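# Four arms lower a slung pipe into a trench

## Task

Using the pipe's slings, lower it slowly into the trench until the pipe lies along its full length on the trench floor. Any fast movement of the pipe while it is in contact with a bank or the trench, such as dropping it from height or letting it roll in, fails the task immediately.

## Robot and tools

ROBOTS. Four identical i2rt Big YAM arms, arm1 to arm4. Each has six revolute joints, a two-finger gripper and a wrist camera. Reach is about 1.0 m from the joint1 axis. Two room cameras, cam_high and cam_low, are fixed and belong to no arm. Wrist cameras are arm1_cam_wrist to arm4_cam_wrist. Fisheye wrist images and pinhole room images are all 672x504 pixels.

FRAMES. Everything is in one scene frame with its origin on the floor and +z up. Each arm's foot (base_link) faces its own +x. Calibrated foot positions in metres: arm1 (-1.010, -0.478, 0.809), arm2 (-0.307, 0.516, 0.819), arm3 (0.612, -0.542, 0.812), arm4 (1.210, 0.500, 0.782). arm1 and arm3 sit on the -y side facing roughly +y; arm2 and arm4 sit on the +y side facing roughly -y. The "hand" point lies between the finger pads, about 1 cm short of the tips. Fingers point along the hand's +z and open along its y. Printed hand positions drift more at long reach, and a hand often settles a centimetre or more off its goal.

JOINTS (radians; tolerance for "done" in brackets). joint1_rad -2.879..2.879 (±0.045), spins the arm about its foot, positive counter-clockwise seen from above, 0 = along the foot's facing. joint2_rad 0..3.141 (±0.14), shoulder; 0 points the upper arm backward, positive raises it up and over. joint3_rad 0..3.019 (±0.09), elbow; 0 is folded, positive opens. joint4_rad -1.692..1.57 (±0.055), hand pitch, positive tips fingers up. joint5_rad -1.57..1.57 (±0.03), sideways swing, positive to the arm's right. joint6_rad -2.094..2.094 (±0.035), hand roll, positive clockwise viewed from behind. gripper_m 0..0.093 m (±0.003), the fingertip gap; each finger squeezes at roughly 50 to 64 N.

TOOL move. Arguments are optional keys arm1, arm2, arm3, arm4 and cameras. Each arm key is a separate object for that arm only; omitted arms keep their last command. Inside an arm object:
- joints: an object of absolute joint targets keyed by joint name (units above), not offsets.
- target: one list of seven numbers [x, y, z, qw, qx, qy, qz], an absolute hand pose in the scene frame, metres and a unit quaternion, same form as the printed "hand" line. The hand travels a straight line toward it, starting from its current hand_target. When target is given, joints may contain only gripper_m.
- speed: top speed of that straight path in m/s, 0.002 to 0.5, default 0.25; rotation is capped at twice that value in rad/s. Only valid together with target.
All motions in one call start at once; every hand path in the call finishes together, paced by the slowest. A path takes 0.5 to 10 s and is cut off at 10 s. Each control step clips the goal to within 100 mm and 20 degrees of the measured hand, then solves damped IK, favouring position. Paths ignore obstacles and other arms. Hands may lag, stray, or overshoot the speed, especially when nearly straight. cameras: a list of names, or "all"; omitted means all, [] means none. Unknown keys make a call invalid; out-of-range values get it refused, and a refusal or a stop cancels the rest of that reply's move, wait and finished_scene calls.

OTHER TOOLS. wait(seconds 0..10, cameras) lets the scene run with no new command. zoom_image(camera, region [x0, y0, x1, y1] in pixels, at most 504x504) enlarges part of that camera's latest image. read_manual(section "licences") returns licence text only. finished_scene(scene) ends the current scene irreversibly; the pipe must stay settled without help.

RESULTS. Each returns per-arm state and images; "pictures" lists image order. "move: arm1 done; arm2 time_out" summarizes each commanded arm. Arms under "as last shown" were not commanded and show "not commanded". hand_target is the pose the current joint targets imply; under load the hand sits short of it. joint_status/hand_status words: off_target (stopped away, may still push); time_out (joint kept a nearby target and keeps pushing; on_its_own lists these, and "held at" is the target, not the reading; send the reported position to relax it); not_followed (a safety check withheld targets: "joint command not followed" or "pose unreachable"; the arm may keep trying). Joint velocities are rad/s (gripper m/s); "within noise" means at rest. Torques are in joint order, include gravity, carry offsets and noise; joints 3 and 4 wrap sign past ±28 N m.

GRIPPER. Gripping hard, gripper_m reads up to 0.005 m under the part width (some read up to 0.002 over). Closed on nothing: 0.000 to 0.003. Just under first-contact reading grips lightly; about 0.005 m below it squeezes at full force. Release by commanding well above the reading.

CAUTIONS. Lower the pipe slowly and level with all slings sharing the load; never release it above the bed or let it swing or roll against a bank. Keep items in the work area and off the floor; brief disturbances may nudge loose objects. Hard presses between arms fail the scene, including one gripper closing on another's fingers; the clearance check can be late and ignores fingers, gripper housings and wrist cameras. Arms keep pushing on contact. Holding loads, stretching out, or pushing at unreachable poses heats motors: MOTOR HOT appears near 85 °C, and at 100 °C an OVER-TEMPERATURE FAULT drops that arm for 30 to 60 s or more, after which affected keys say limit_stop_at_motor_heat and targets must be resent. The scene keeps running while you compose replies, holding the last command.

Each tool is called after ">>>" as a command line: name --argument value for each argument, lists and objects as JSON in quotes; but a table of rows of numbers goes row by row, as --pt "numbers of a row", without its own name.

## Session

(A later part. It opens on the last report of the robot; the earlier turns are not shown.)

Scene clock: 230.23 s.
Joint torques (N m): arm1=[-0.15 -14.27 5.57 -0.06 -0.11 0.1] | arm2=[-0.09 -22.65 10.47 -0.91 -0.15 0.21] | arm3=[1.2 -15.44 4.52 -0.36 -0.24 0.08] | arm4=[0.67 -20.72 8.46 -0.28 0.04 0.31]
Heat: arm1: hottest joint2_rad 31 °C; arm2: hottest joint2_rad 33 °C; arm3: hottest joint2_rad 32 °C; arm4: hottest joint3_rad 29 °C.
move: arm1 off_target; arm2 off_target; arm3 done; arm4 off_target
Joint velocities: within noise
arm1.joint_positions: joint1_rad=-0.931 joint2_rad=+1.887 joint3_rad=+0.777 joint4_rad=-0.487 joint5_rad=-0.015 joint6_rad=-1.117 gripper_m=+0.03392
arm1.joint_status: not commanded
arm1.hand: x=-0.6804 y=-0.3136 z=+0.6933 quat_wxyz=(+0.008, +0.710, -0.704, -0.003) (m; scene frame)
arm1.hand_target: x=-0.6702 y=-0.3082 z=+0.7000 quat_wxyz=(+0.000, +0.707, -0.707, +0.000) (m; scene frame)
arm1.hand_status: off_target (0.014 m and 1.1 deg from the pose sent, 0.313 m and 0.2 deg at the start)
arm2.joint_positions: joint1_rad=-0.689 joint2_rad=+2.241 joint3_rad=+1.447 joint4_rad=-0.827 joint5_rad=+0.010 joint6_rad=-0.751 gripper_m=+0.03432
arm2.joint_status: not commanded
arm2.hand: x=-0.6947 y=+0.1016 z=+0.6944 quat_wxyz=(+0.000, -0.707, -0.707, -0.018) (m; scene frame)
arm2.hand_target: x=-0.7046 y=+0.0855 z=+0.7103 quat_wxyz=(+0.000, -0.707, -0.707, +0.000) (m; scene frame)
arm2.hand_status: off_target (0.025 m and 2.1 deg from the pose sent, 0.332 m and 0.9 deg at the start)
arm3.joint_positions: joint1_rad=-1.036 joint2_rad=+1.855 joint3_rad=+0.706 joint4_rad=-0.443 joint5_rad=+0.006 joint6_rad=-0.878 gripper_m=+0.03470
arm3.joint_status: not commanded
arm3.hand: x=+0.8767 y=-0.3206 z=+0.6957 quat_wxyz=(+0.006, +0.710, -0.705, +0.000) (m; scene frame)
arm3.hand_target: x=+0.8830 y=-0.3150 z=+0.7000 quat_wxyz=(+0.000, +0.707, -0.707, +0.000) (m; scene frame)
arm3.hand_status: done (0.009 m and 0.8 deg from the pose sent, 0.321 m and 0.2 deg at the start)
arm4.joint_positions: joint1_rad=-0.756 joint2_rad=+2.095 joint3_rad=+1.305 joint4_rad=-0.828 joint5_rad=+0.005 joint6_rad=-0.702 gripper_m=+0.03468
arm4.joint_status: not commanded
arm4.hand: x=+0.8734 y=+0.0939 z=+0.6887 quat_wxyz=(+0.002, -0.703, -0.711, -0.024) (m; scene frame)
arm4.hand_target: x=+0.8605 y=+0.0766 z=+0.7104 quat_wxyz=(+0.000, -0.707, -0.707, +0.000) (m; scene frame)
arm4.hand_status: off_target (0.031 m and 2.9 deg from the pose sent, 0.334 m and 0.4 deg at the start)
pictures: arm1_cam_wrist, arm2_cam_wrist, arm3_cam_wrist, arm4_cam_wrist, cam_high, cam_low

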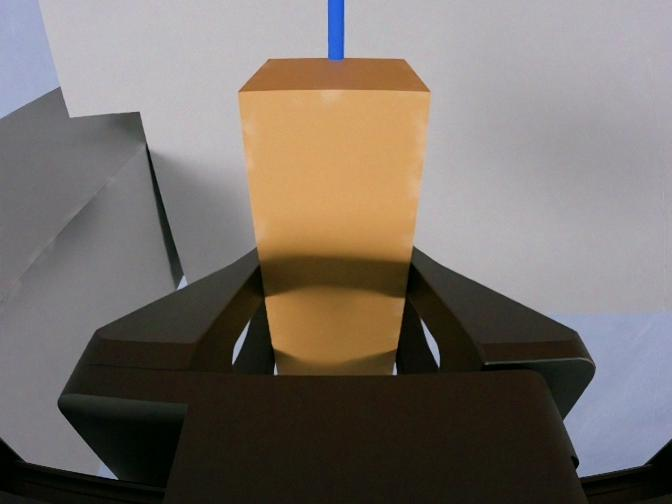

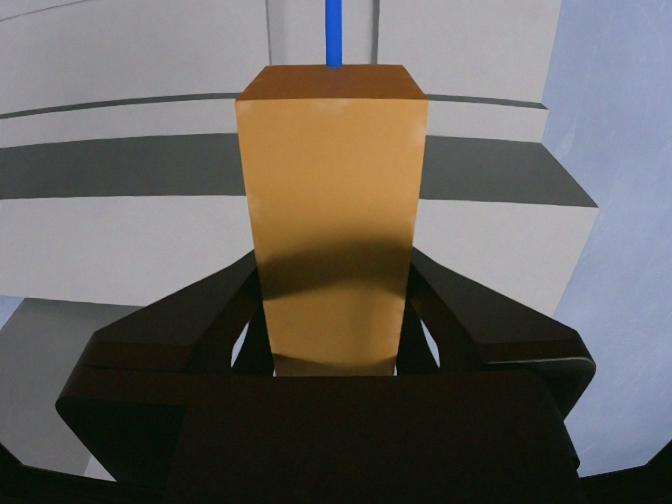

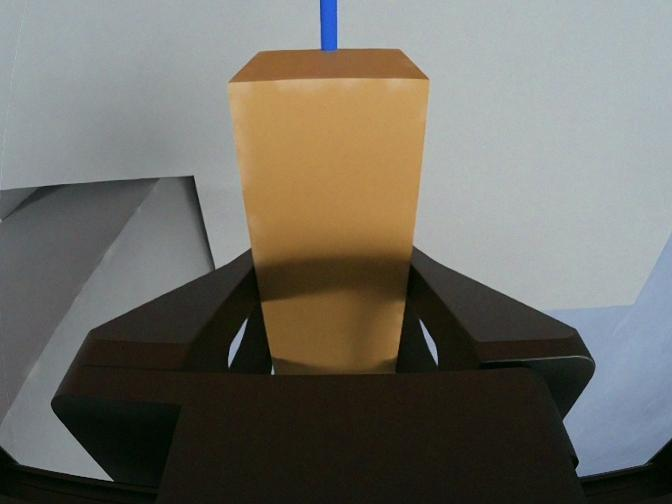

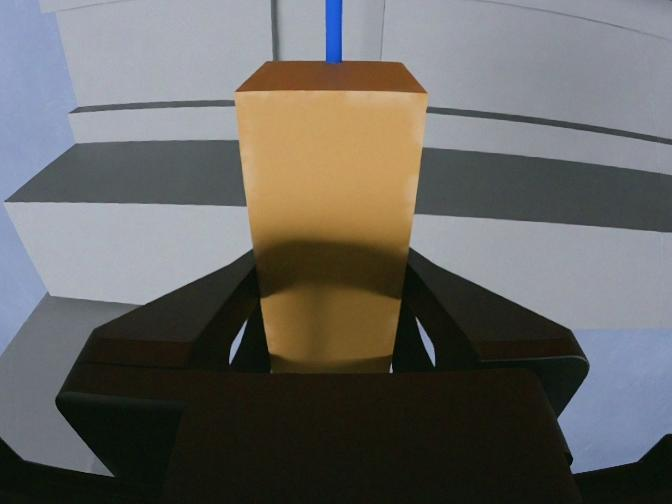

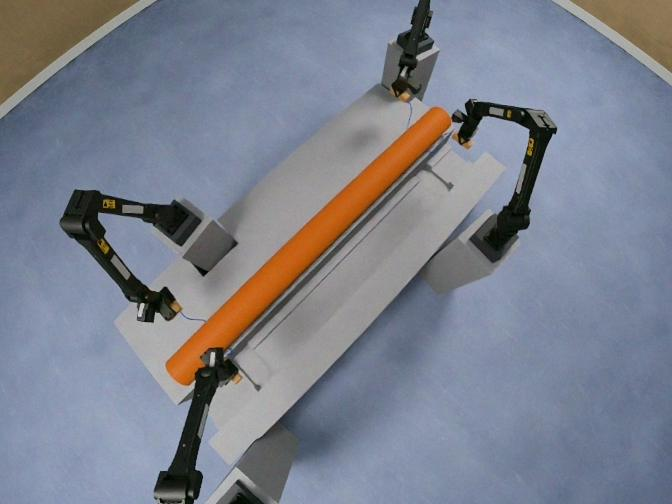

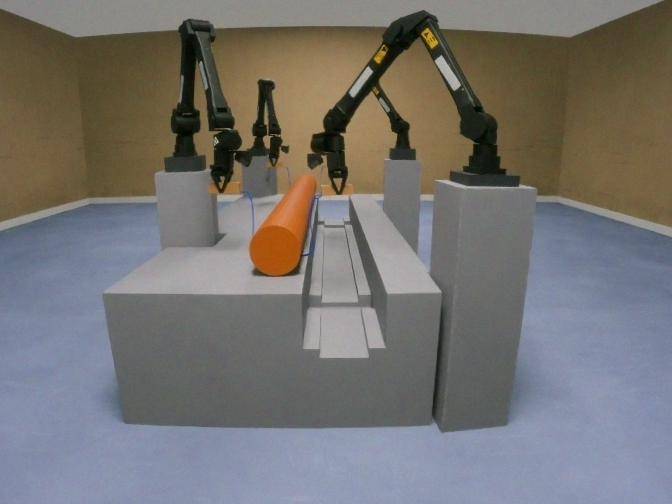

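>>> move --arm1 '{"target": [-0.664, -0.308, 0.767, 0, 0.7071, -0.7071, 0], "speed": 0.06}' --arm2 '{"target": [-0.698, 0.076, 0.776, 0, 0.7071, 0.7071, 0], "speed": 0.06}' --arm3 '{"target": [0.885, -0.314, 0.764, 0, 0.7071, -0.7071, 0], "speed": 0.06}' --arm4 '{"target": [0.862, 0.066, 0.781, 0, 0.7071, 0.7071, 0], "speed": 0.06}' --cameras '["cam_high", "cam_low"]'

>>> zoom_image --camera "cam_low" --region '[140, 100, 440, 300]'

Scene clock: 237.83 s.
Joint torques (N m): arm1=[-0.67 -17.55 8.29 -0.4 -0.19 -0.02] | arm2=[0.5 -23.06 12.31 -0.98 -0.17 0.18] | arm3=[1.2 -17.61 6.87 -0.53 -0.27 0.03] | arm4=[0.91 -22.12 10.45 -0.43 0.02 0.27]
Heat: arm1: hottest joint2_rad 32 °C; arm2: hottest joint2_rad 34 °C; arm3: hottest joint2_rad 32 °C; arm4: hottest joint3_rad 31 °C.
move: arm1 off_target; arm2 off_target; arm3 off_target; arm4 off_target
Joint velocities: within noise
arm1.joint_positions: joint1_rad=-0.931 joint2_rad=+1.768 joint3_rad=+0.785 joint4_rad=-0.674 joint5_rad=-0.011 joint6_rad=-1.115 gripper_m=+0.03392
arm1.joint_status: not commanded
arm1.hand: x=-0.6935 y=-0.3202 z=+0.7375 quat_wxyz=(+0.037, +0.709, -0.705, -0.011) (m; scene frame)
arm1.hand_target: x=-0.6652 y=-0.3087 z=+0.7666 quat_wxyz=(+0.000, +0.707, -0.707, +0.000) (m; scene frame)
arm1.hand_status: off_target (0.043 m and 4.5 deg from the pose sent, 0.076 m and 1.1 deg at the start)
arm2.joint_positions: joint1_rad=-0.676 joint2_rad=+2.145 joint3_rad=+1.458 joint4_rad=-0.954 joint5_rad=+0.010 joint6_rad=-0.730 gripper_m=+0.03432
arm2.joint_status: not commanded
arm2.hand: x=-0.6870 y=+0.1000 z=+0.7511 quat_wxyz=(+0.001, -0.709, -0.704, -0.028) (m; scene frame)
arm2.hand_target: x=-0.6970 y=+0.0768 z=+0.7766 quat_wxyz=(+0.000, -0.707, -0.707, +0.000) (m; scene frame)
arm2.hand_status: off_target (0.036 m and 3.3 deg from the pose sent, 0.086 m and 2.1 deg at the start)
arm3.joint_positions: joint1_rad=-1.036 joint2_rad=+1.714 joint3_rad=+0.710 joint4_rad=-0.642 joint5_rad=+0.007 joint6_rad=-0.874 gripper_m=+0.03470
arm3.joint_status: not commanded
arm3.hand: x=+0.8654 y=-0.3307 z=+0.7430 quat_wxyz=(+0.033, +0.708, -0.706, -0.002) (m; scene frame)
arm3.hand_target: x=+0.8845 y=-0.3145 z=+0.7638 quat_wxyz=(+0.000, +0.707, -0.707, +0.000) (m; scene frame)
arm3.hand_status: off_target (0.033 m and 3.8 deg from the pose sent, 0.069 m and 0.8 deg at the start)
arm4.joint_positions: joint1_rad=-0.748 joint2_rad=+2.013 joint3_rad=+1.342 joint4_rad=-0.985 joint5_rad=+0.005 joint6_rad=-0.685 gripper_m=+0.03468
arm4.joint_status: not commanded
arm4.hand: x=+0.8791 y=+0.0941 z=+0.7426 quat_wxyz=(+0.004, -0.705, -0.708, -0.043) (m; scene frame)
arm4.hand_target: x=+0.8635 y=+0.0677 z=+0.7816 quat_wxyz=(+0.000, -0.707, -0.707, +0.000) (m; scene frame)
arm4.hand_status: off_target (0.051 m and 5.0 deg from the pose sent, 0.097 m and 2.9 deg at the start)
pictures: cam_high, cam_low

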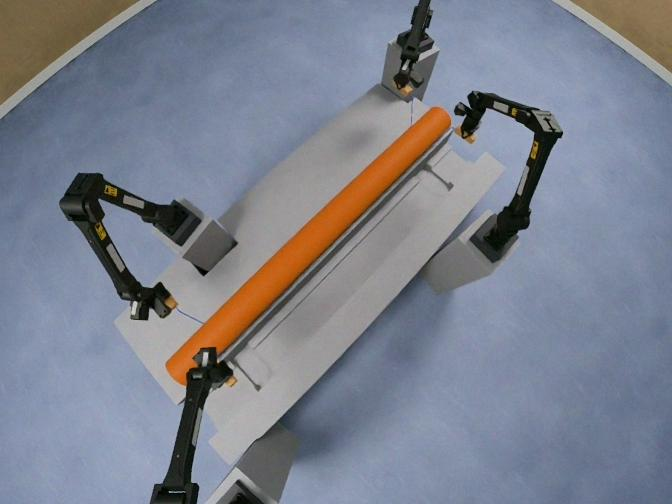

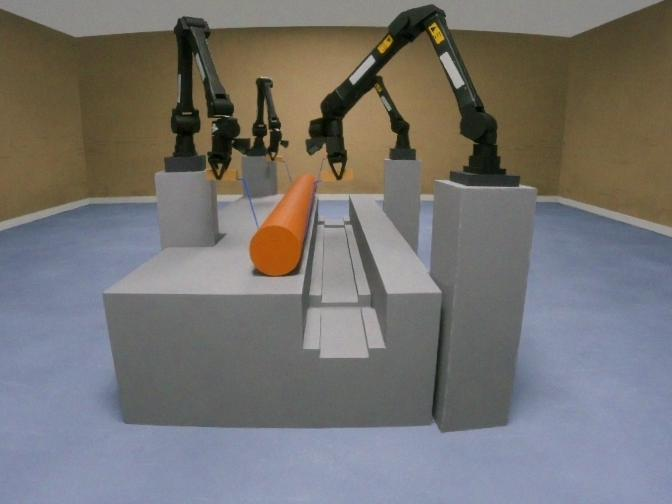

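Scaled by 1.680.

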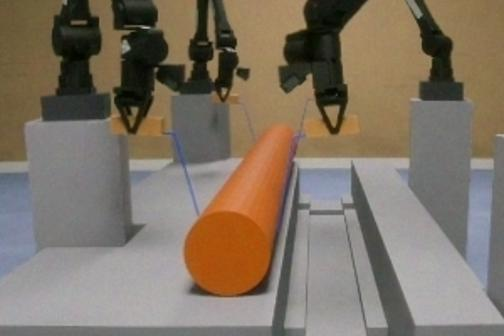

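>>> move --arm1 '{"target": [-0.655, -0.303, 0.857, 0, 0.7071, -0.7071, 0], "speed": 0.05}' --arm2 '{"target": [-0.698, 0.074, 0.866, 0, 0.7071, 0.7071, 0], "speed": 0.05}' --arm3 '{"target": [0.895, -0.306, 0.854, 0, 0.7071, -0.7071, 0], "speed": 0.05}' --arm4 '{"target": [0.860, 0.064, 0.871, 0, 0.7071, 0.7071, 0], "speed": 0.05}' --cameras '["cam_high", "cam_low"]'

>>> zoom_image --camera "cam_low" --region '[140, 100, 440, 300]'

Scene clock: 244.20 s.
Joint torques (N m): arm1=[-0.67 -19.14 11.45 -1.46 0.03 -0.09] | arm2=[-0.73 -31.09 15.47 -2.71 -0.19 0.02] | arm3=[0.67 -20.78 10.02 -1.76 -0.13 -0.05] | arm4=[0.03 -29.16 12.62 -1.65 -0.05 0.06]
Heat: arm1: hottest joint2_rad 32 °C; arm2: hottest joint2_rad 35 °C; arm3: hottest joint2_rad 32 °C; arm4: hottest joint3_rad 32 °C.
move: arm1 off_target; arm2 off_target; arm3 off_target; arm4 off_target
Joint velocities: within noise
arm1.joint_positions: joint1_rad=-0.931 joint2_rad=+1.637 joint3_rad=+0.866 joint4_rad=-0.912 joint5_rad=-0.016 joint6_rad=-1.109 gripper_m=+0.03392
arm1.joint_status: not commanded
arm1.hand: x=-0.6879 y=-0.3151 z=+0.8054 quat_wxyz=(+0.049, +0.706, -0.706, -0.017) (m; scene frame)
arm1.hand_target: x=-0.6576 y=-0.3041 z=+0.8551 quat_wxyz=(+0.000, +0.707, -0.707, +0.001) (m; scene frame)
arm1.hand_status: off_target (0.062 m and 5.9 deg from the pose sent, 0.127 m and 4.5 deg at the start)
arm2.joint_positions: joint1_rad=-0.657 joint2_rad=+2.115 joint3_rad=+1.479 joint4_rad=-1.088 joint5_rad=+0.012 joint6_rad=-0.709 gripper_m=+0.03432
arm2.joint_status: not commanded
arm2.hand: x=-0.6683 y=+0.1061 z=+0.7768 quat_wxyz=(+0.006, -0.708, -0.703, -0.069) (m; scene frame)
arm2.hand_target: x=-0.6937 y=+0.0789 z=+0.8637 quat_wxyz=(+0.000, -0.707, -0.707, +0.001) (m; scene frame)
arm2.hand_status: off_target (0.099 m and 8.0 deg from the pose sent, 0.118 m and 3.3 deg at the start; pose on its path clipped on 20 of 82 steps)
arm3.joint_positions: joint1_rad=-1.030 joint2_rad=+1.584 joint3_rad=+0.796 joint4_rad=-0.897 joint5_rad=+0.005 joint6_rad=-0.865 gripper_m=+0.03470
arm3.joint_status: not commanded
arm3.hand: x=+0.8687 y=-0.3250 z=+0.8082 quat_wxyz=(+0.052, +0.706, -0.706, -0.004) (m; scene frame)
arm3.hand_target: x=+0.8933 y=-0.3074 z=+0.8521 quat_wxyz=(+0.000, +0.707, -0.707, +0.000) (m; scene frame)
arm3.hand_status: off_target (0.056 m and 6.0 deg from the pose sent, 0.117 m and 3.8 deg at the start)
arm4.joint_positions: joint1_rad=-0.735 joint2_rad=+1.981 joint3_rad=+1.381 joint4_rad=-1.127 joint5_rad=+0.008 joint6_rad=-0.666 gripper_m=+0.03468
arm4.joint_status: not commanded
arm4.hand: x=+0.8905 y=+0.0995 z=+0.7736 quat_wxyz=(+0.011, -0.706, -0.704, -0.078) (m; scene frame)
arm4.hand_target: x=+0.8668 y=+0.0722 z=+0.8611 quat_wxyz=(+0.000, -0.707, -0.707, +0.000) (m; scene frame)
arm4.hand_status: off_target (0.108 m and 9.0 deg from the pose sent, 0.133 m and 5.0 deg at the start; pose on its path clipped on 34 of 82 steps)
pictures: cam_high, cam_low

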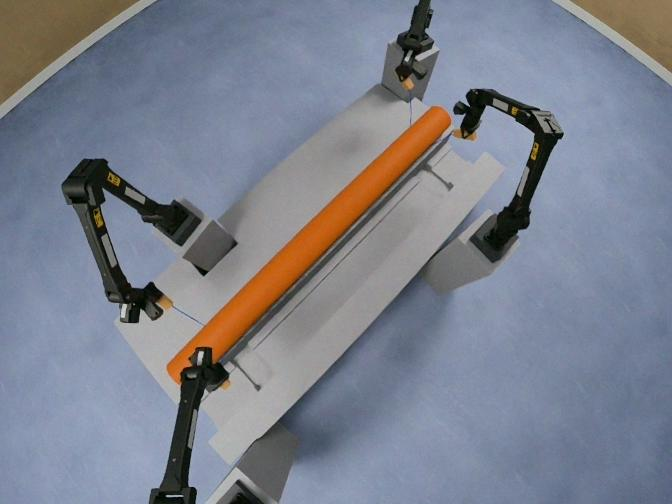

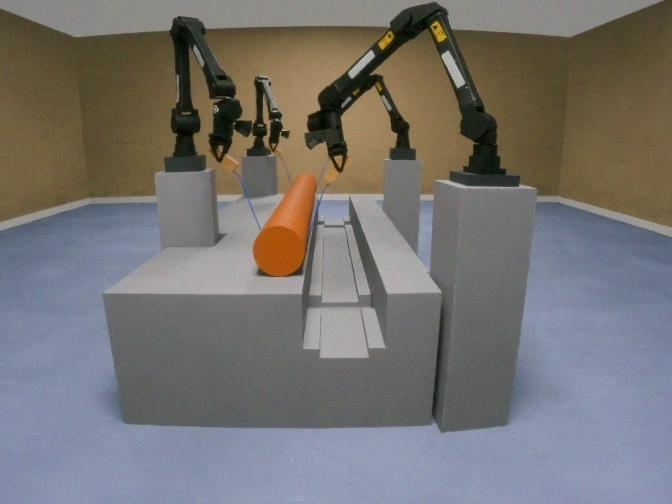

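Scaled by 1.680.

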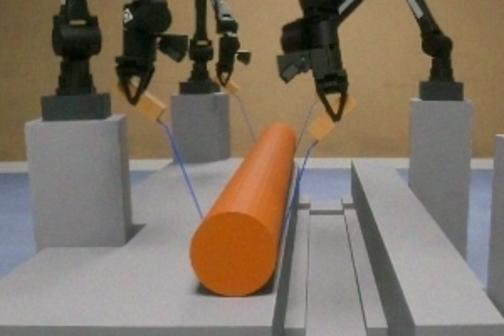

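>>> move --arm1 '{"target": [-0.655, -0.303, 0.865, 0, 0.7071, -0.7071, 0], "speed": 0.05}' --arm2 '{"target": [-0.668, 0.098, 0.91, 0, 0.7071, 0.7071, 0], "speed": 0.05}' --arm3 '{"target": [0.895, -0.306, 0.862, 0, 0.7071, -0.7071, 0], "speed": 0.05}' --arm4 '{"target": [0.890, 0.092, 0.91, 0, 0.7071, 0.7071, 0], "speed": 0.05}' --cameras '["cam_high", "cam_low"]'

>>> zoom_image --camera "cam_low" --region '[140, 100, 440, 300]'

Scene clock: 273.17 s.
Joint torques (N m): arm1=[-0.97 -19.55 11.44 -1.44 0.08 -0.12] | arm2=[-0.38 -30.86 10.85 -2.19 -0.23 0.05] | arm3=[0.62 -21.42 10.21 -1.95 -0.12 -0.07] | arm4=[0.21 -29.8 9.13 -2.11 -0.07 0.1]
Heat: arm1: hottest joint3_rad 34 °C; arm2: hottest joint2_rad 44 °C; arm3: hottest joint2_rad 34 °C; arm4: hottest joint2_rad 37 °C.
move: arm1 off_target; arm2 off_target; arm3 off_target; arm4 off_target
Joint velocities: within noise
arm1.joint_positions: joint1_rad=-0.930 joint2_rad=+1.628 joint3_rad=+0.874 joint4_rad=-0.932 joint5_rad=-0.016 joint6_rad=-1.109 gripper_m=+0.03392
arm1.joint_status: not commanded
arm1.hand: x=-0.6877 y=-0.3148 z=+0.8111 quat_wxyz=(+0.050, +0.706, -0.707, -0.018) (m; scene frame)
arm1.hand_target: x=-0.6578 y=-0.3043 z=+0.8626 quat_wxyz=(+0.000, +0.707, -0.707, +0.001) (m; scene frame)
arm1.hand_status: off_target (0.064 m and 6.1 deg from the pose sent, 0.069 m and 5.9 deg at the start)
arm2.joint_positions: joint1_rad=-0.647 joint2_rad=+1.998 joint3_rad=+1.466 joint4_rad=-1.147 joint5_rad=+0.012 joint6_rad=-0.700 gripper_m=+0.03432
arm2.joint_status: not commanded
arm2.hand: x=-0.6621 y=+0.1056 z=+0.8361 quat_wxyz=(+0.005, -0.709, -0.704, -0.047) (m; scene frame)
arm2.hand_target: x=-0.6668 y=+0.0994 z=+0.9055 quat_wxyz=(+0.000, -0.707, -0.707, +0.000) (m; scene frame)
arm2.hand_status: off_target (0.074 m and 5.4 deg from the pose sent, 0.133 m and 8.0 deg at the start)
arm3.joint_positions: joint1_rad=-1.029 joint2_rad=+1.576 joint3_rad=+0.803 joint4_rad=-0.914 joint5_rad=+0.004 joint6_rad=-0.862 gripper_m=+0.03470
arm3.joint_status: not commanded
arm3.hand: x=+0.8685 y=-0.3248 z=+0.8126 quat_wxyz=(+0.054, +0.706, -0.706, -0.005) (m; scene frame)
arm3.hand_target: x=+0.8932 y=-0.3075 z=+0.8597 quat_wxyz=(+0.000, +0.707, -0.707, +0.000) (m; scene frame)
arm3.hand_status: off_target (0.059 m and 6.2 deg from the pose sent, 0.063 m and 6.0 deg at the start)
arm4.joint_positions: joint1_rad=-0.724 joint2_rad=+1.884 joint3_rad=+1.381 joint4_rad=-1.181 joint5_rad=+0.008 joint6_rad=-0.657 gripper_m=+0.03468
arm4.joint_status: not commanded
arm4.hand: x=+0.8962 y=+0.0977 z=+0.8229 quat_wxyz=(+0.009, -0.706, -0.706, -0.057) (m; scene frame)
arm4.hand_target: x=+0.8917 y=+0.0941 z=+0.9030 quat_wxyz=(+0.000, -0.707, -0.707, +0.000) (m; scene frame)
arm4.hand_status: off_target (0.088 m and 6.6 deg from the pose sent, 0.137 m and 9.0 deg at the start; pose on its path clipped on 18 of 52 steps)
pictures: cam_high, cam_low

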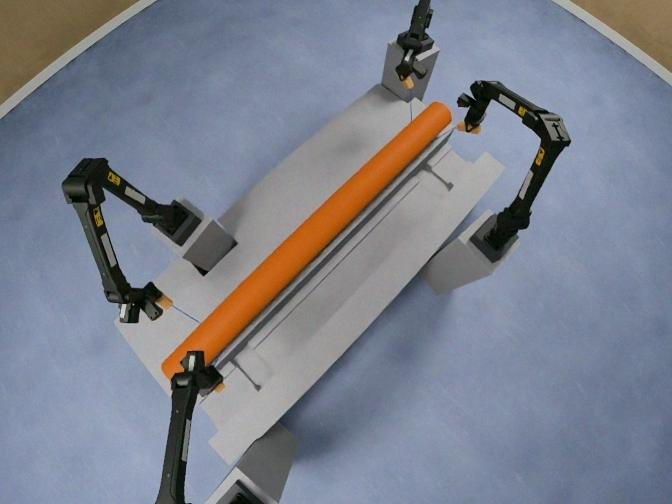

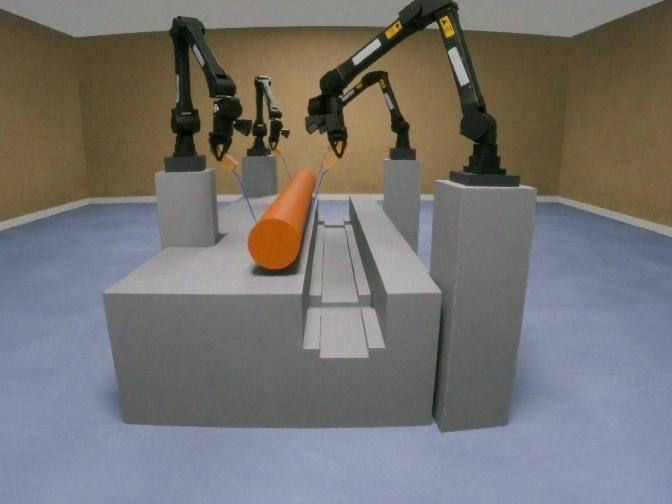

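Scaled by 1.680.

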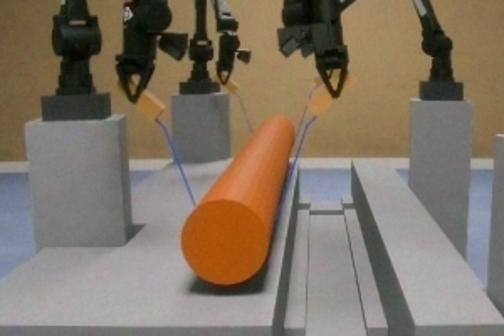

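>>> move --arm1 '{"target": [-0.658, -0.199, 0.885, 0, 0.7071, -0.7071, 0], "speed": 0.07}' --arm2 '{"target": [-0.667, 0.204, 0.900, 0, 0.7071, 0.7071, 0], "speed": 0.07}' --arm3 '{"target": [0.893, -0.199, 0.885, 0, 0.7071, -0.7071, 0], "speed": 0.07}' --arm4 '{"target": [0.892, 0.202, 0.900, 0, 0.7071, 0.7071, 0], "speed": 0.07}' --cameras '["cam_high", "cam_low"]'

>>> zoom_image --camera "cam_low" --region '[140, 100, 440, 300]'

Scene clock: 280.60 s.
Joint torques (N m): arm1=[-1.14 -18.49 12.98 -1.32 0.04 -0.09] | arm2=[-2.73 -25.47 10.18 -1.4 -0.12 -0.12] | arm3=[0.67 -22.77 11.15 -1.89 -0.13 -0.05] | arm4=[-1.49 -24.64 8.72 -1.16 0.01 -0.22]
Heat: arm1: hottest joint3_rad 37 °C; arm2: hottest joint2_rad 44 °C; arm3: hottest joint3_rad 34 °C; arm4: hottest joint3_rad 37 °C.
move: arm1 off_target; arm2 off_target; arm3 off_target; arm4 off_target
Joint velocities: within noise
arm1.joint_positions: joint1_rad=-0.719 joint2_rad=+1.681 joint3_rad=+1.047 joint4_rad=-1.018 joint5_rad=-0.017 joint6_rad=-0.901 gripper_m=+0.03392
arm1.joint_status: not commanded
arm1.hand: x=-0.6851 y=-0.2148 z=+0.8390 quat_wxyz=(+0.038, +0.708, -0.706, -0.005) (m; scene frame)
arm1.hand_target: x=-0.6602 y=-0.2007 z=+0.8844 quat_wxyz=(-0.001, +0.707, -0.707, +0.000) (m; scene frame)
arm1.hand_status: off_target (0.056 m and 4.4 deg from the pose sent, 0.140 m and 6.1 deg at the start)
arm2.joint_positions: joint1_rad=-0.759 joint2_rad=+1.807 joint3_rad=+1.202 joint4_rad=-1.078 joint5_rad=+0.015 joint6_rad=-0.824 gripper_m=+0.03432
arm2.joint_status: not commanded
arm2.hand: x=-0.6478 y=+0.2031 z=+0.8466 quat_wxyz=(+0.000, -0.705, -0.708, -0.050) (m; scene frame)
arm2.hand_target: x=-0.6655 y=+0.2049 z=+0.8973 quat_wxyz=(+0.001, -0.707, -0.707, +0.000) (m; scene frame)
arm2.hand_status: off_target (0.057 m and 5.7 deg from the pose sent, 0.117 m and 5.4 deg at the start)
arm3.joint_positions: joint1_rad=-0.841 joint2_rad=+1.696 joint3_rad=+1.044 joint4_rad=-1.015 joint5_rad=+0.003 joint6_rad=-0.678 gripper_m=+0.03470
arm3.joint_status: not commanded
arm3.hand: x=+0.8730 y=-0.2184 z=+0.8371 quat_wxyz=(+0.043, +0.707, -0.705, +0.005) (m; scene frame)
arm3.hand_target: x=+0.8914 y=-0.2009 z=+0.8840 quat_wxyz=(+0.000, +0.707, -0.707, +0.000) (m; scene frame)
arm3.hand_status: off_target (0.055 m and 5.0 deg from the pose sent, 0.147 m and 6.2 deg at the start)
arm4.joint_positions: joint1_rad=-0.854 joint2_rad=+1.670 joint3_rad=+1.116 joint4_rad=-1.135 joint5_rad=+0.009 joint6_rad=-0.779 gripper_m=+0.03468
arm4.joint_status: not commanded
arm4.hand: x=+0.9083 y=+0.2034 z=+0.8369 quat_wxyz=(+0.002, -0.709, -0.703, -0.060) (m; scene frame)
arm4.hand_target: x=+0.8939 y=+0.2032 z=+0.8957 quat_wxyz=(+0.002, -0.707, -0.707, +0.000) (m; scene frame)
arm4.hand_status: off_target (0.065 m and 6.9 deg from the pose sent, 0.130 m and 6.6 deg at the start)
pictures: cam_high, cam_low

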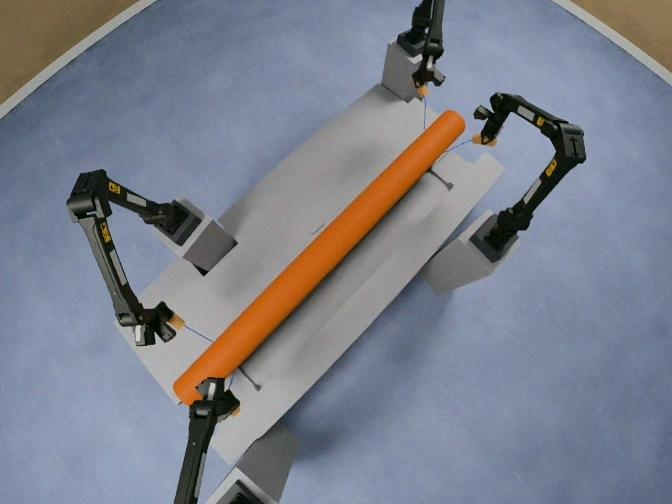

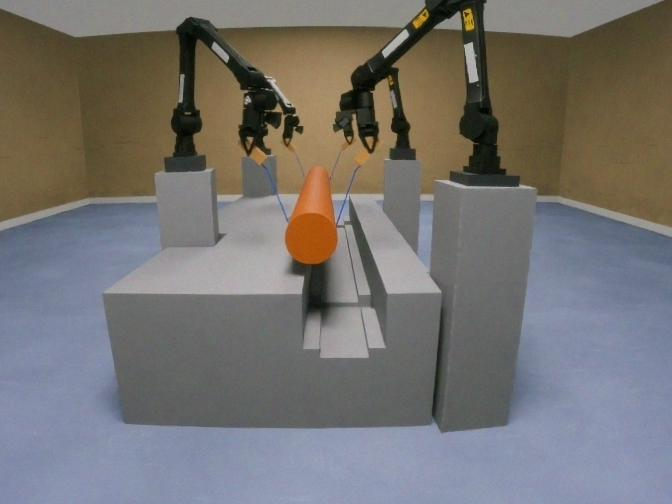

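Scaled by 1.680.

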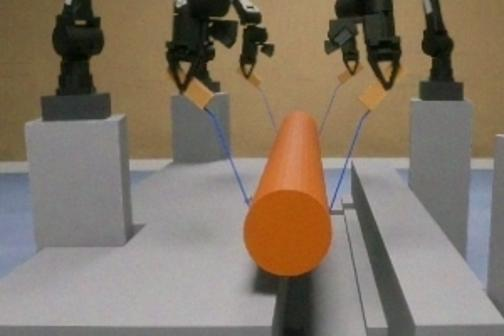

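>>> move --arm1 '{"target": [-0.655, -0.099, 0.895, 0, 0.7071, -0.7071, 0], "speed": 0.07}' --arm2 '{"target": [-0.672, 0.305, 0.890, 0, 0.7071, 0.7071, 0], "speed": 0.07}' --arm3 '{"target": [0.893, -0.099, 0.895, 0, 0.7071, -0.7071, 0], "speed": 0.07}' --arm4 '{"target": [0.887, 0.303, 0.890, 0, 0.7071, 0.7071, 0], "speed": 0.07}' --cameras '["cam_high", "cam_low"]'

>>> zoom_image --camera "cam_low" --region '[180, 100, 480, 300]'

Scene clock: 287.27 s.
Joint torques (N m): arm1=[-1.79 -23.06 13.63 -1.52 0.06 -0.11] | arm2=[-3.02 -21.48 9.95 -1.21 -0.07 -0.11] | arm3=[0.73 -27.99 11.79 -2.04 -0.11 -0.03] | arm4=[-1.38 -20.13 8.73 -0.96 0.13 -0.22]
Heat: arm1: hottest joint3_rad 38 °C; arm2: hottest joint2_rad 43 °C; arm3: hottest joint3_rad 36 °C; arm4: hottest joint3_rad 36 °C.
move: arm1 off_target; arm2 off_target; arm3 off_target; arm4 off_target
Joint velocities: within noise
arm1.joint_positions: joint1_rad=-0.570 joint2_rad=+1.842 joint3_rad=+1.272 joint4_rad=-1.097 joint5_rad=-0.018 joint6_rad=-0.755 gripper_m=+0.03392
arm1.joint_status: not commanded
arm1.hand: x=-0.6817 y=-0.1194 z=+0.8365 quat_wxyz=(+0.047, +0.708, -0.704, +0.001) (m; scene frame)
arm1.hand_target: x=-0.6578 y=-0.1018 z=+0.8943 quat_wxyz=(-0.001, +0.707, -0.707, +0.000) (m; scene frame)
arm1.hand_status: off_target (0.067 m and 5.4 deg from the pose sent, 0.132 m and 4.4 deg at the start)
arm2.joint_positions: joint1_rad=-0.943 joint2_rad=+1.674 joint3_rad=+1.027 joint4_rad=-1.022 joint5_rad=+0.014 joint6_rad=-1.014 gripper_m=+0.03432
arm2.joint_status: not commanded
arm2.hand: x=-0.6539 y=+0.2994 z=+0.8493 quat_wxyz=(-0.009, -0.703, -0.710, -0.042) (m; scene frame)
arm2.hand_target: x=-0.6708 y=+0.3052 z=+0.8880 quat_wxyz=(+0.001, -0.707, -0.707, +0.000) (m; scene frame)
arm2.hand_status: off_target (0.045 m and 5.0 deg from the pose sent, 0.113 m and 5.7 deg at the start)
arm3.joint_positions: joint1_rad=-0.721 joint2_rad=+1.887 joint3_rad=+1.307 joint4_rad=-1.103 joint5_rad=+0.002 joint6_rad=-0.559 gripper_m=+0.03470
arm3.joint_status: not commanded
arm3.hand: x=+0.8745 y=-0.1217 z=+0.8327 quat_wxyz=(+0.050, +0.707, -0.705, +0.011) (m; scene frame)
arm3.hand_target: x=+0.8911 y=-0.1021 z=+0.8936 quat_wxyz=(+0.000, +0.707, -0.707, +0.000) (m; scene frame)
arm3.hand_status: off_target (0.069 m and 5.8 deg from the pose sent, 0.134 m and 5.0 deg at the start)
arm4.joint_positions: joint1_rad=-1.055 joint2_rad=+1.520 joint3_rad=+0.944 joint4_rad=-1.100 joint5_rad=+0.005 joint6_rad=-0.985 gripper_m=+0.03468
arm4.joint_status: not commanded
arm4.hand: x=+0.9036 y=+0.3006 z=+0.8407 quat_wxyz=(-0.010, -0.708, -0.705, -0.053) (m; scene frame)
arm4.hand_target: x=+0.8886 y=+0.3033 z=+0.8868 quat_wxyz=(+0.002, -0.707, -0.707, -0.001) (m; scene frame)
arm4.hand_status: off_target (0.052 m and 6.2 deg from the pose sent, 0.115 m and 6.9 deg at the start)
pictures: cam_high, cam_low

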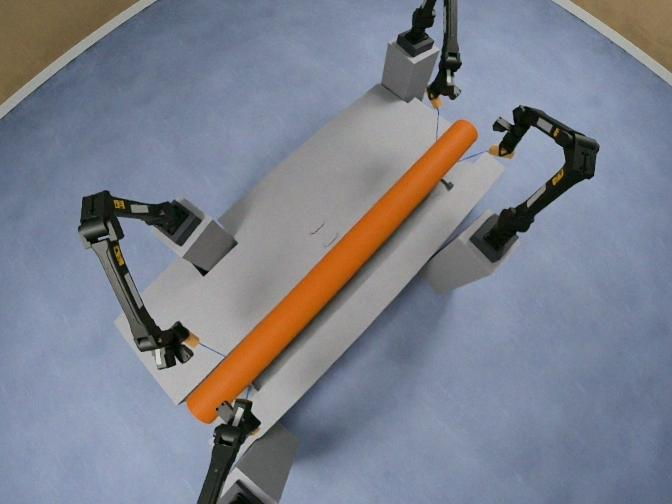

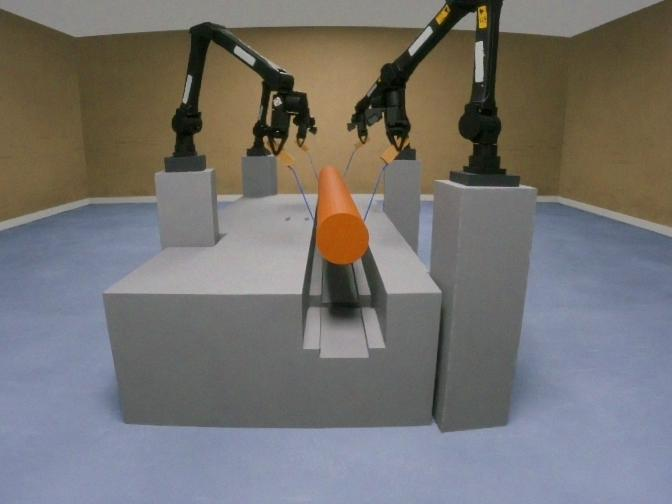

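Scaled by 1.680.

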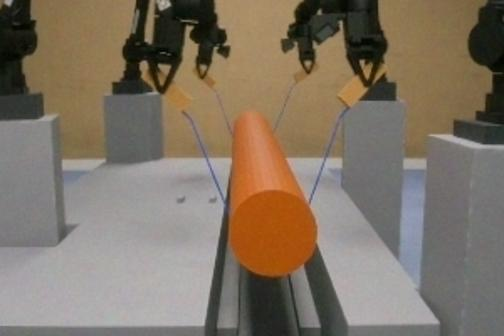

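>>> zoom_image --camera "cam_low" --region '[290, 140, 390, 280]'

>>> zoom_image --camera "cam_high" --region '[380, 90, 540, 250]'

>>> zoom_image --camera "cam_high" --region '[150, 320, 310, 480]'

Scaled by 3.600.

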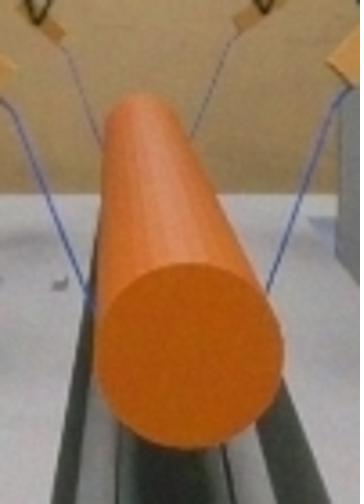

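Scaled by 3.150.

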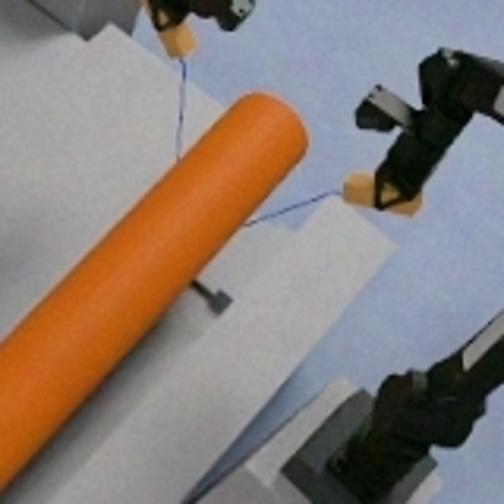

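Scaled by 3.150.

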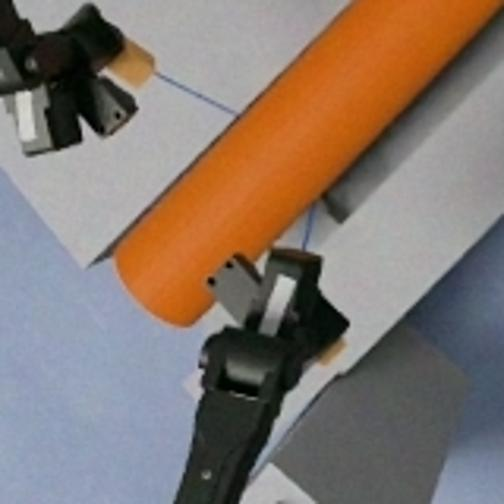

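>>> move --arm1 '{"target": [-0.655, -0.089, 0.84, 0, 0.7071, -0.7071, 0], "speed": 0.05}' --arm2 '{"target": [-0.672, 0.317, 0.835, 0, 0.7071, 0.7071, 0], "speed": 0.05}' --arm3 '{"target": [0.893, -0.099, 0.84, 0, 0.7071, -0.7071, 0], "speed": 0.05}' --arm4 '{"target": [0.887, 0.303, 0.835, 0, 0.7071, 0.7071, 0], "speed": 0.05}' --cameras '["cam_high", "cam_low", "arm1_cam_wrist", "arm2_cam_wrist"]'

>>> zoom_image --camera "cam_low" --region '[290, 140, 390, 280]'

Scene clock: 298.40 s.
Joint torques (N m): arm1=[-1.03 -22.89 10.96 -0.4 -0.07 -0.08] | arm2=[-3.37 -19.02 8.88 -0.98 -0.08 -0.09] | arm3=[0.56 -28.98 7.92 -0.9 -0.11 -0.04] | arm4=[-1.55 -17.49 7.95 -0.59 0.06 -0.18]
Heat: arm1: hottest joint3_rad 40 °C; arm2: hottest joint2_rad 42 °C; arm3: hottest joint3_rad 38 °C; arm4: hottest joint3_rad 37 °C.
move: arm1 off_target; arm2 off_target; arm3 off_target; arm4 off_target
Joint velocities: within noise
arm1.joint_positions: joint1_rad=-0.557 joint2_rad=+1.930 joint3_rad=+1.272 joint4_rad=-1.010 joint5_rad=-0.017 joint6_rad=-0.740 gripper_m=+0.03392
arm1.joint_status: not commanded
arm1.hand: x=-0.6784 y=-0.1082 z=+0.7931 quat_wxyz=(+0.047, +0.707, -0.705, +0.002) (m; scene frame)
arm1.hand_target: x=-0.6567 y=-0.0908 z=+0.8398 quat_wxyz=(+0.000, +0.707, -0.707, +0.000) (m; scene frame)
arm1.hand_status: off_target (0.056 m and 5.4 deg from the pose sent, 0.041 m and 5.4 deg at the start)
arm2.joint_positions: joint1_rad=-0.967 joint2_rad=+1.721 joint3_rad=+0.950 joint4_rad=-0.874 joint5_rad=+0.014 joint6_rad=-1.043 gripper_m=+0.03432
arm2.joint_status: not commanded
arm2.hand: x=-0.6520 y=+0.3112 z=+0.8068 quat_wxyz=(-0.008, -0.701, -0.712, -0.031) (m; scene frame)
arm2.hand_target: x=-0.6712 y=+0.3173 z=+0.8340 quat_wxyz=(+0.001, -0.707, -0.707, +0.000) (m; scene frame)
arm2.hand_status: off_target (0.035 m and 3.8 deg from the pose sent, 0.029 m and 5.0 deg at the start)
arm3.joint_positions: joint1_rad=-0.721 joint2_rad=+1.963 joint3_rad=+1.298 joint4_rad=-1.004 joint5_rad=+0.002 joint6_rad=-0.558 gripper_m=+0.03470
arm3.joint_status: not commanded
arm3.hand: x=+0.8799 y=-0.1128 z=+0.7914 quat_wxyz=(+0.042, +0.707, -0.706, +0.009) (m; scene frame)
arm3.hand_target: x=+0.8922 y=-0.1003 z=+0.8384 quat_wxyz=(+0.000, +0.707, -0.707, +0.000) (m; scene frame)
arm3.hand_status: off_target (0.052 m and 5.0 deg from the pose sent, 0.030 m and 5.8 deg at the start)
arm4.joint_positions: joint1_rad=-1.056 joint2_rad=+1.567 joint3_rad=+0.869 joint4_rad=-0.953 joint5_rad=+0.006 joint6_rad=-0.989 gripper_m=+0.03468
arm4.joint_status: not commanded
arm4.hand: x=+0.9067 y=+0.3027 z=+0.8000 quat_wxyz=(-0.008, -0.707, -0.706, -0.040) (m; scene frame)
arm4.hand_target: x=+0.8880 y=+0.3034 z=+0.8335 quat_wxyz=(+0.001, -0.707, -0.707, +0.000) (m; scene frame)
arm4.hand_status: off_target (0.040 m and 4.7 deg from the pose sent, 0.018 m and 6.2 deg at the start)
pictures: arm1_cam_wrist, arm2_cam_wrist, cam_high, cam_low

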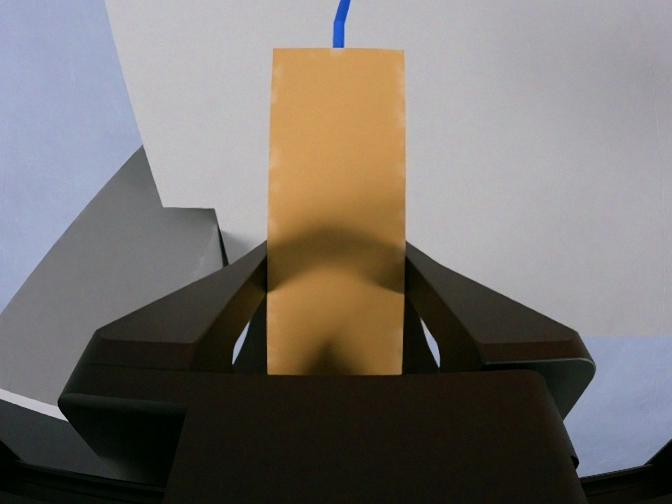

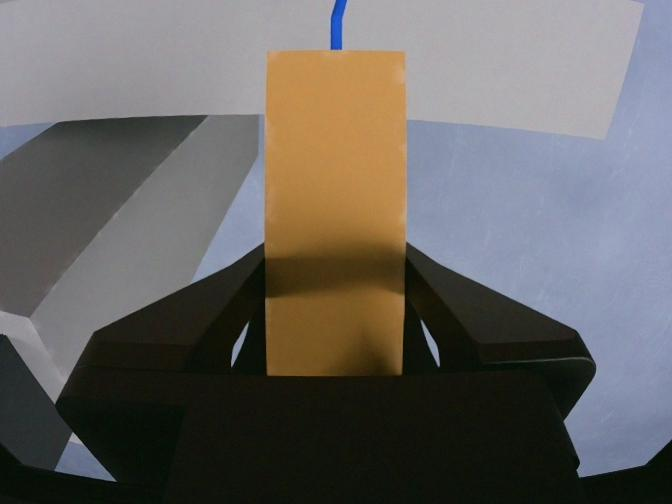

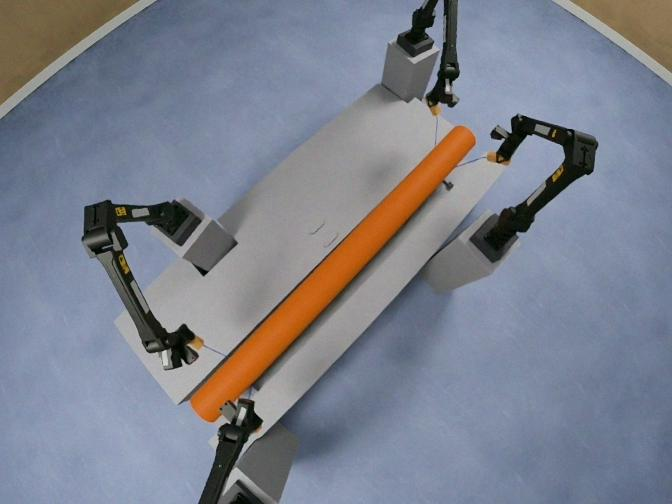

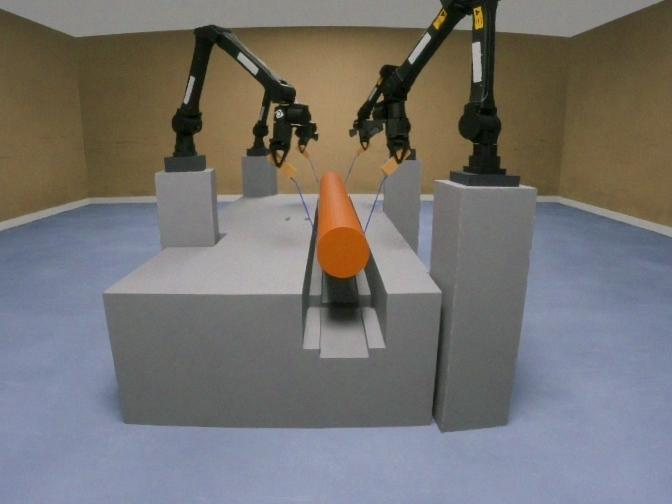

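Scaled by 3.600.

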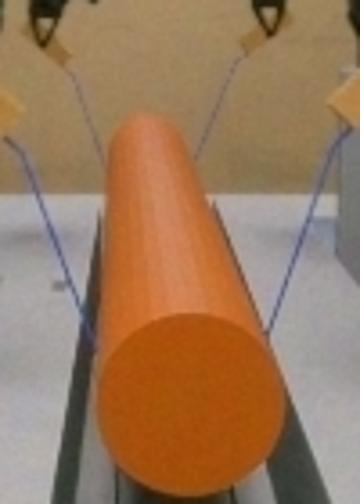

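>>> move --arm1 '{"target": [-0.657, -0.077, 0.73, 0, 0.7071, -0.7071, 0], "speed": 0.07}' --arm2 '{"target": [-0.672, 0.329, 0.725, 0, 0.7071, 0.7071, 0], "speed": 0.07}' --arm3 '{"target": [0.893, -0.101, 0.73, 0, 0.7071, -0.7071, 0], "speed": 0.07}' --arm4 '{"target": [0.885, 0.301, 0.725, 0, 0.7071, 0.7071, 0], "speed": 0.07}' --cameras '["cam_high", "cam_low"]'

>>> zoom_image --camera "cam_low" --region '[270, 170, 410, 370]'

Scene clock: 306.53 s.
Joint torques (N m): arm1=[-1.55 -25.52 7.1 -0.09 -0.04 0.02] | arm2=[-3.19 -19.84 5.49 -0.83 -0.08 -0.06] | arm3=[0.38 -29.39 5.81 -0.76 -0.1 -0.07] | arm4=[-1.67 -18.78 4.88 -0.49 0.04 -0.14]
Heat: arm1: hottest joint3_rad 41 °C; arm2: hottest joint2_rad 42 °C; arm3: hottest joint2_rad 37 °C; arm4: hottest joint3_rad 36 °C.
move: arm1 off_target; arm2 off_target; arm3 off_target; arm4 off_target
Joint velocities: within noise
arm1.joint_positions: joint1_rad=-0.535 joint2_rad=+2.128 joint3_rad=+1.272 joint4_rad=-0.786 joint5_rad=-0.017 joint6_rad=-0.723 gripper_m=+0.03393
arm1.joint_status: not commanded
arm1.hand: x=-0.6750 y=-0.0900 z=+0.6922 quat_wxyz=(+0.034, +0.710, -0.704, +0.002) (m; scene frame)
arm1.hand_target: x=-0.6577 y=-0.0778 z=+0.7291 quat_wxyz=(+0.000, +0.707, -0.707, +0.000) (m; scene frame)
arm1.hand_status: off_target (0.044 m and 4.0 deg from the pose sent, 0.074 m and 5.4 deg at the start)
arm2.joint_positions: joint1_rad=-0.997 joint2_rad=+1.946 joint3_rad=+0.884 joint4_rad=-0.570 joint5_rad=+0.014 joint6_rad=-1.074 gripper_m=+0.03432
arm2.joint_status: not commanded
arm2.hand: x=-0.6527 y=+0.3228 z=+0.7024 quat_wxyz=(-0.007, -0.701, -0.713, -0.025) (m; scene frame)
arm2.hand_target: x=-0.6715 y=+0.3292 z=+0.7241 quat_wxyz=(+0.001, -0.707, -0.707, +0.000) (m; scene frame)
arm2.hand_status: off_target (0.030 m and 3.1 deg from the pose sent, 0.086 m and 3.8 deg at the start)
arm3.joint_positions: joint1_rad=-0.721 joint2_rad=+2.134 joint3_rad=+1.241 joint4_rad=-0.760 joint5_rad=+0.002 joint6_rad=-0.558 gripper_m=+0.03470
arm3.joint_status: not commanded
arm3.hand: x=+0.8773 y=-0.1164 z=+0.6888 quat_wxyz=(+0.035, +0.707, -0.706, +0.008) (m; scene frame)
arm3.hand_target: x=+0.8925 y=-0.1019 z=+0.7286 quat_wxyz=(+0.000, +0.707, -0.707, +0.000) (m; scene frame)
arm3.hand_status: off_target (0.047 m and 4.1 deg from the pose sent, 0.064 m and 5.0 deg at the start)
arm4.joint_positions: joint1_rad=-1.056 joint2_rad=+1.805 joint3_rad=+0.798 joint4_rad=-0.628 joint5_rad=+0.006 joint6_rad=-0.992 gripper_m=+0.03468
arm4.joint_status: not commanded
arm4.hand: x=+0.9051 y=+0.3011 z=+0.6958 quat_wxyz=(-0.006, -0.706, -0.708, -0.033) (m; scene frame)
arm4.hand_target: x=+0.8857 y=+0.3013 z=+0.7234 quat_wxyz=(+0.001, -0.707, -0.707, +0.000) (m; scene frame)
arm4.hand_status: off_target (0.035 m and 3.9 deg from the pose sent, 0.078 m and 4.7 deg at the start)
pictures: cam_high, cam_low

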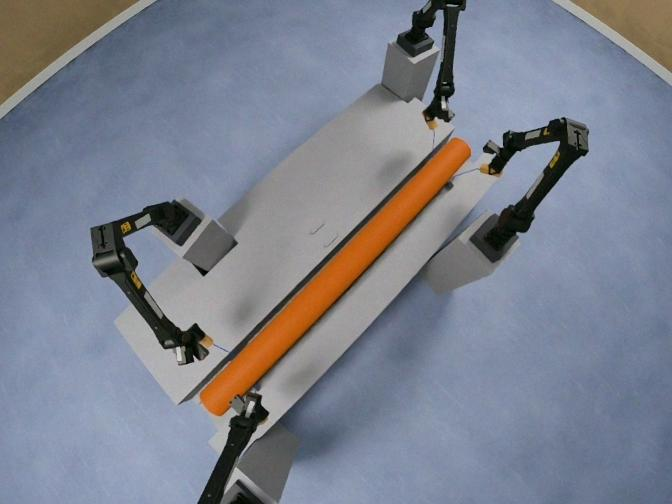

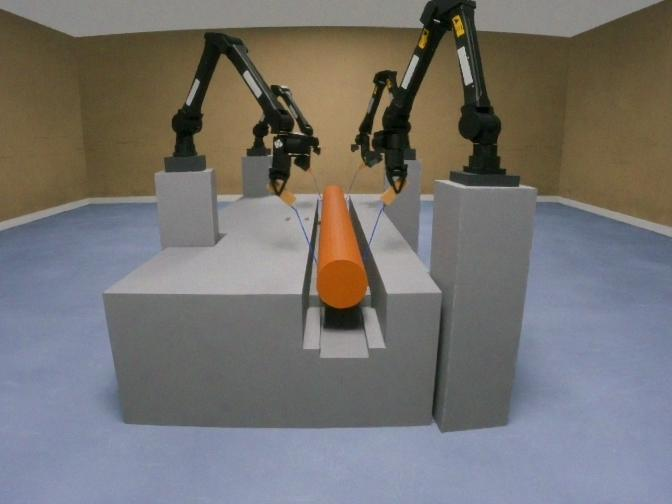

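Scaled by 2.520.

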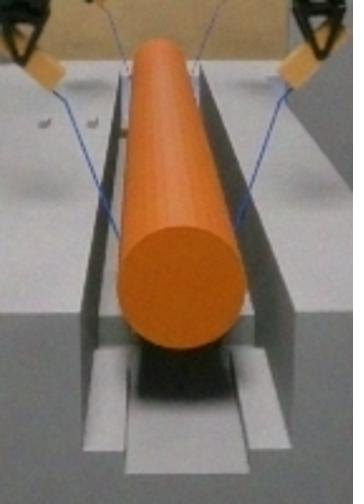

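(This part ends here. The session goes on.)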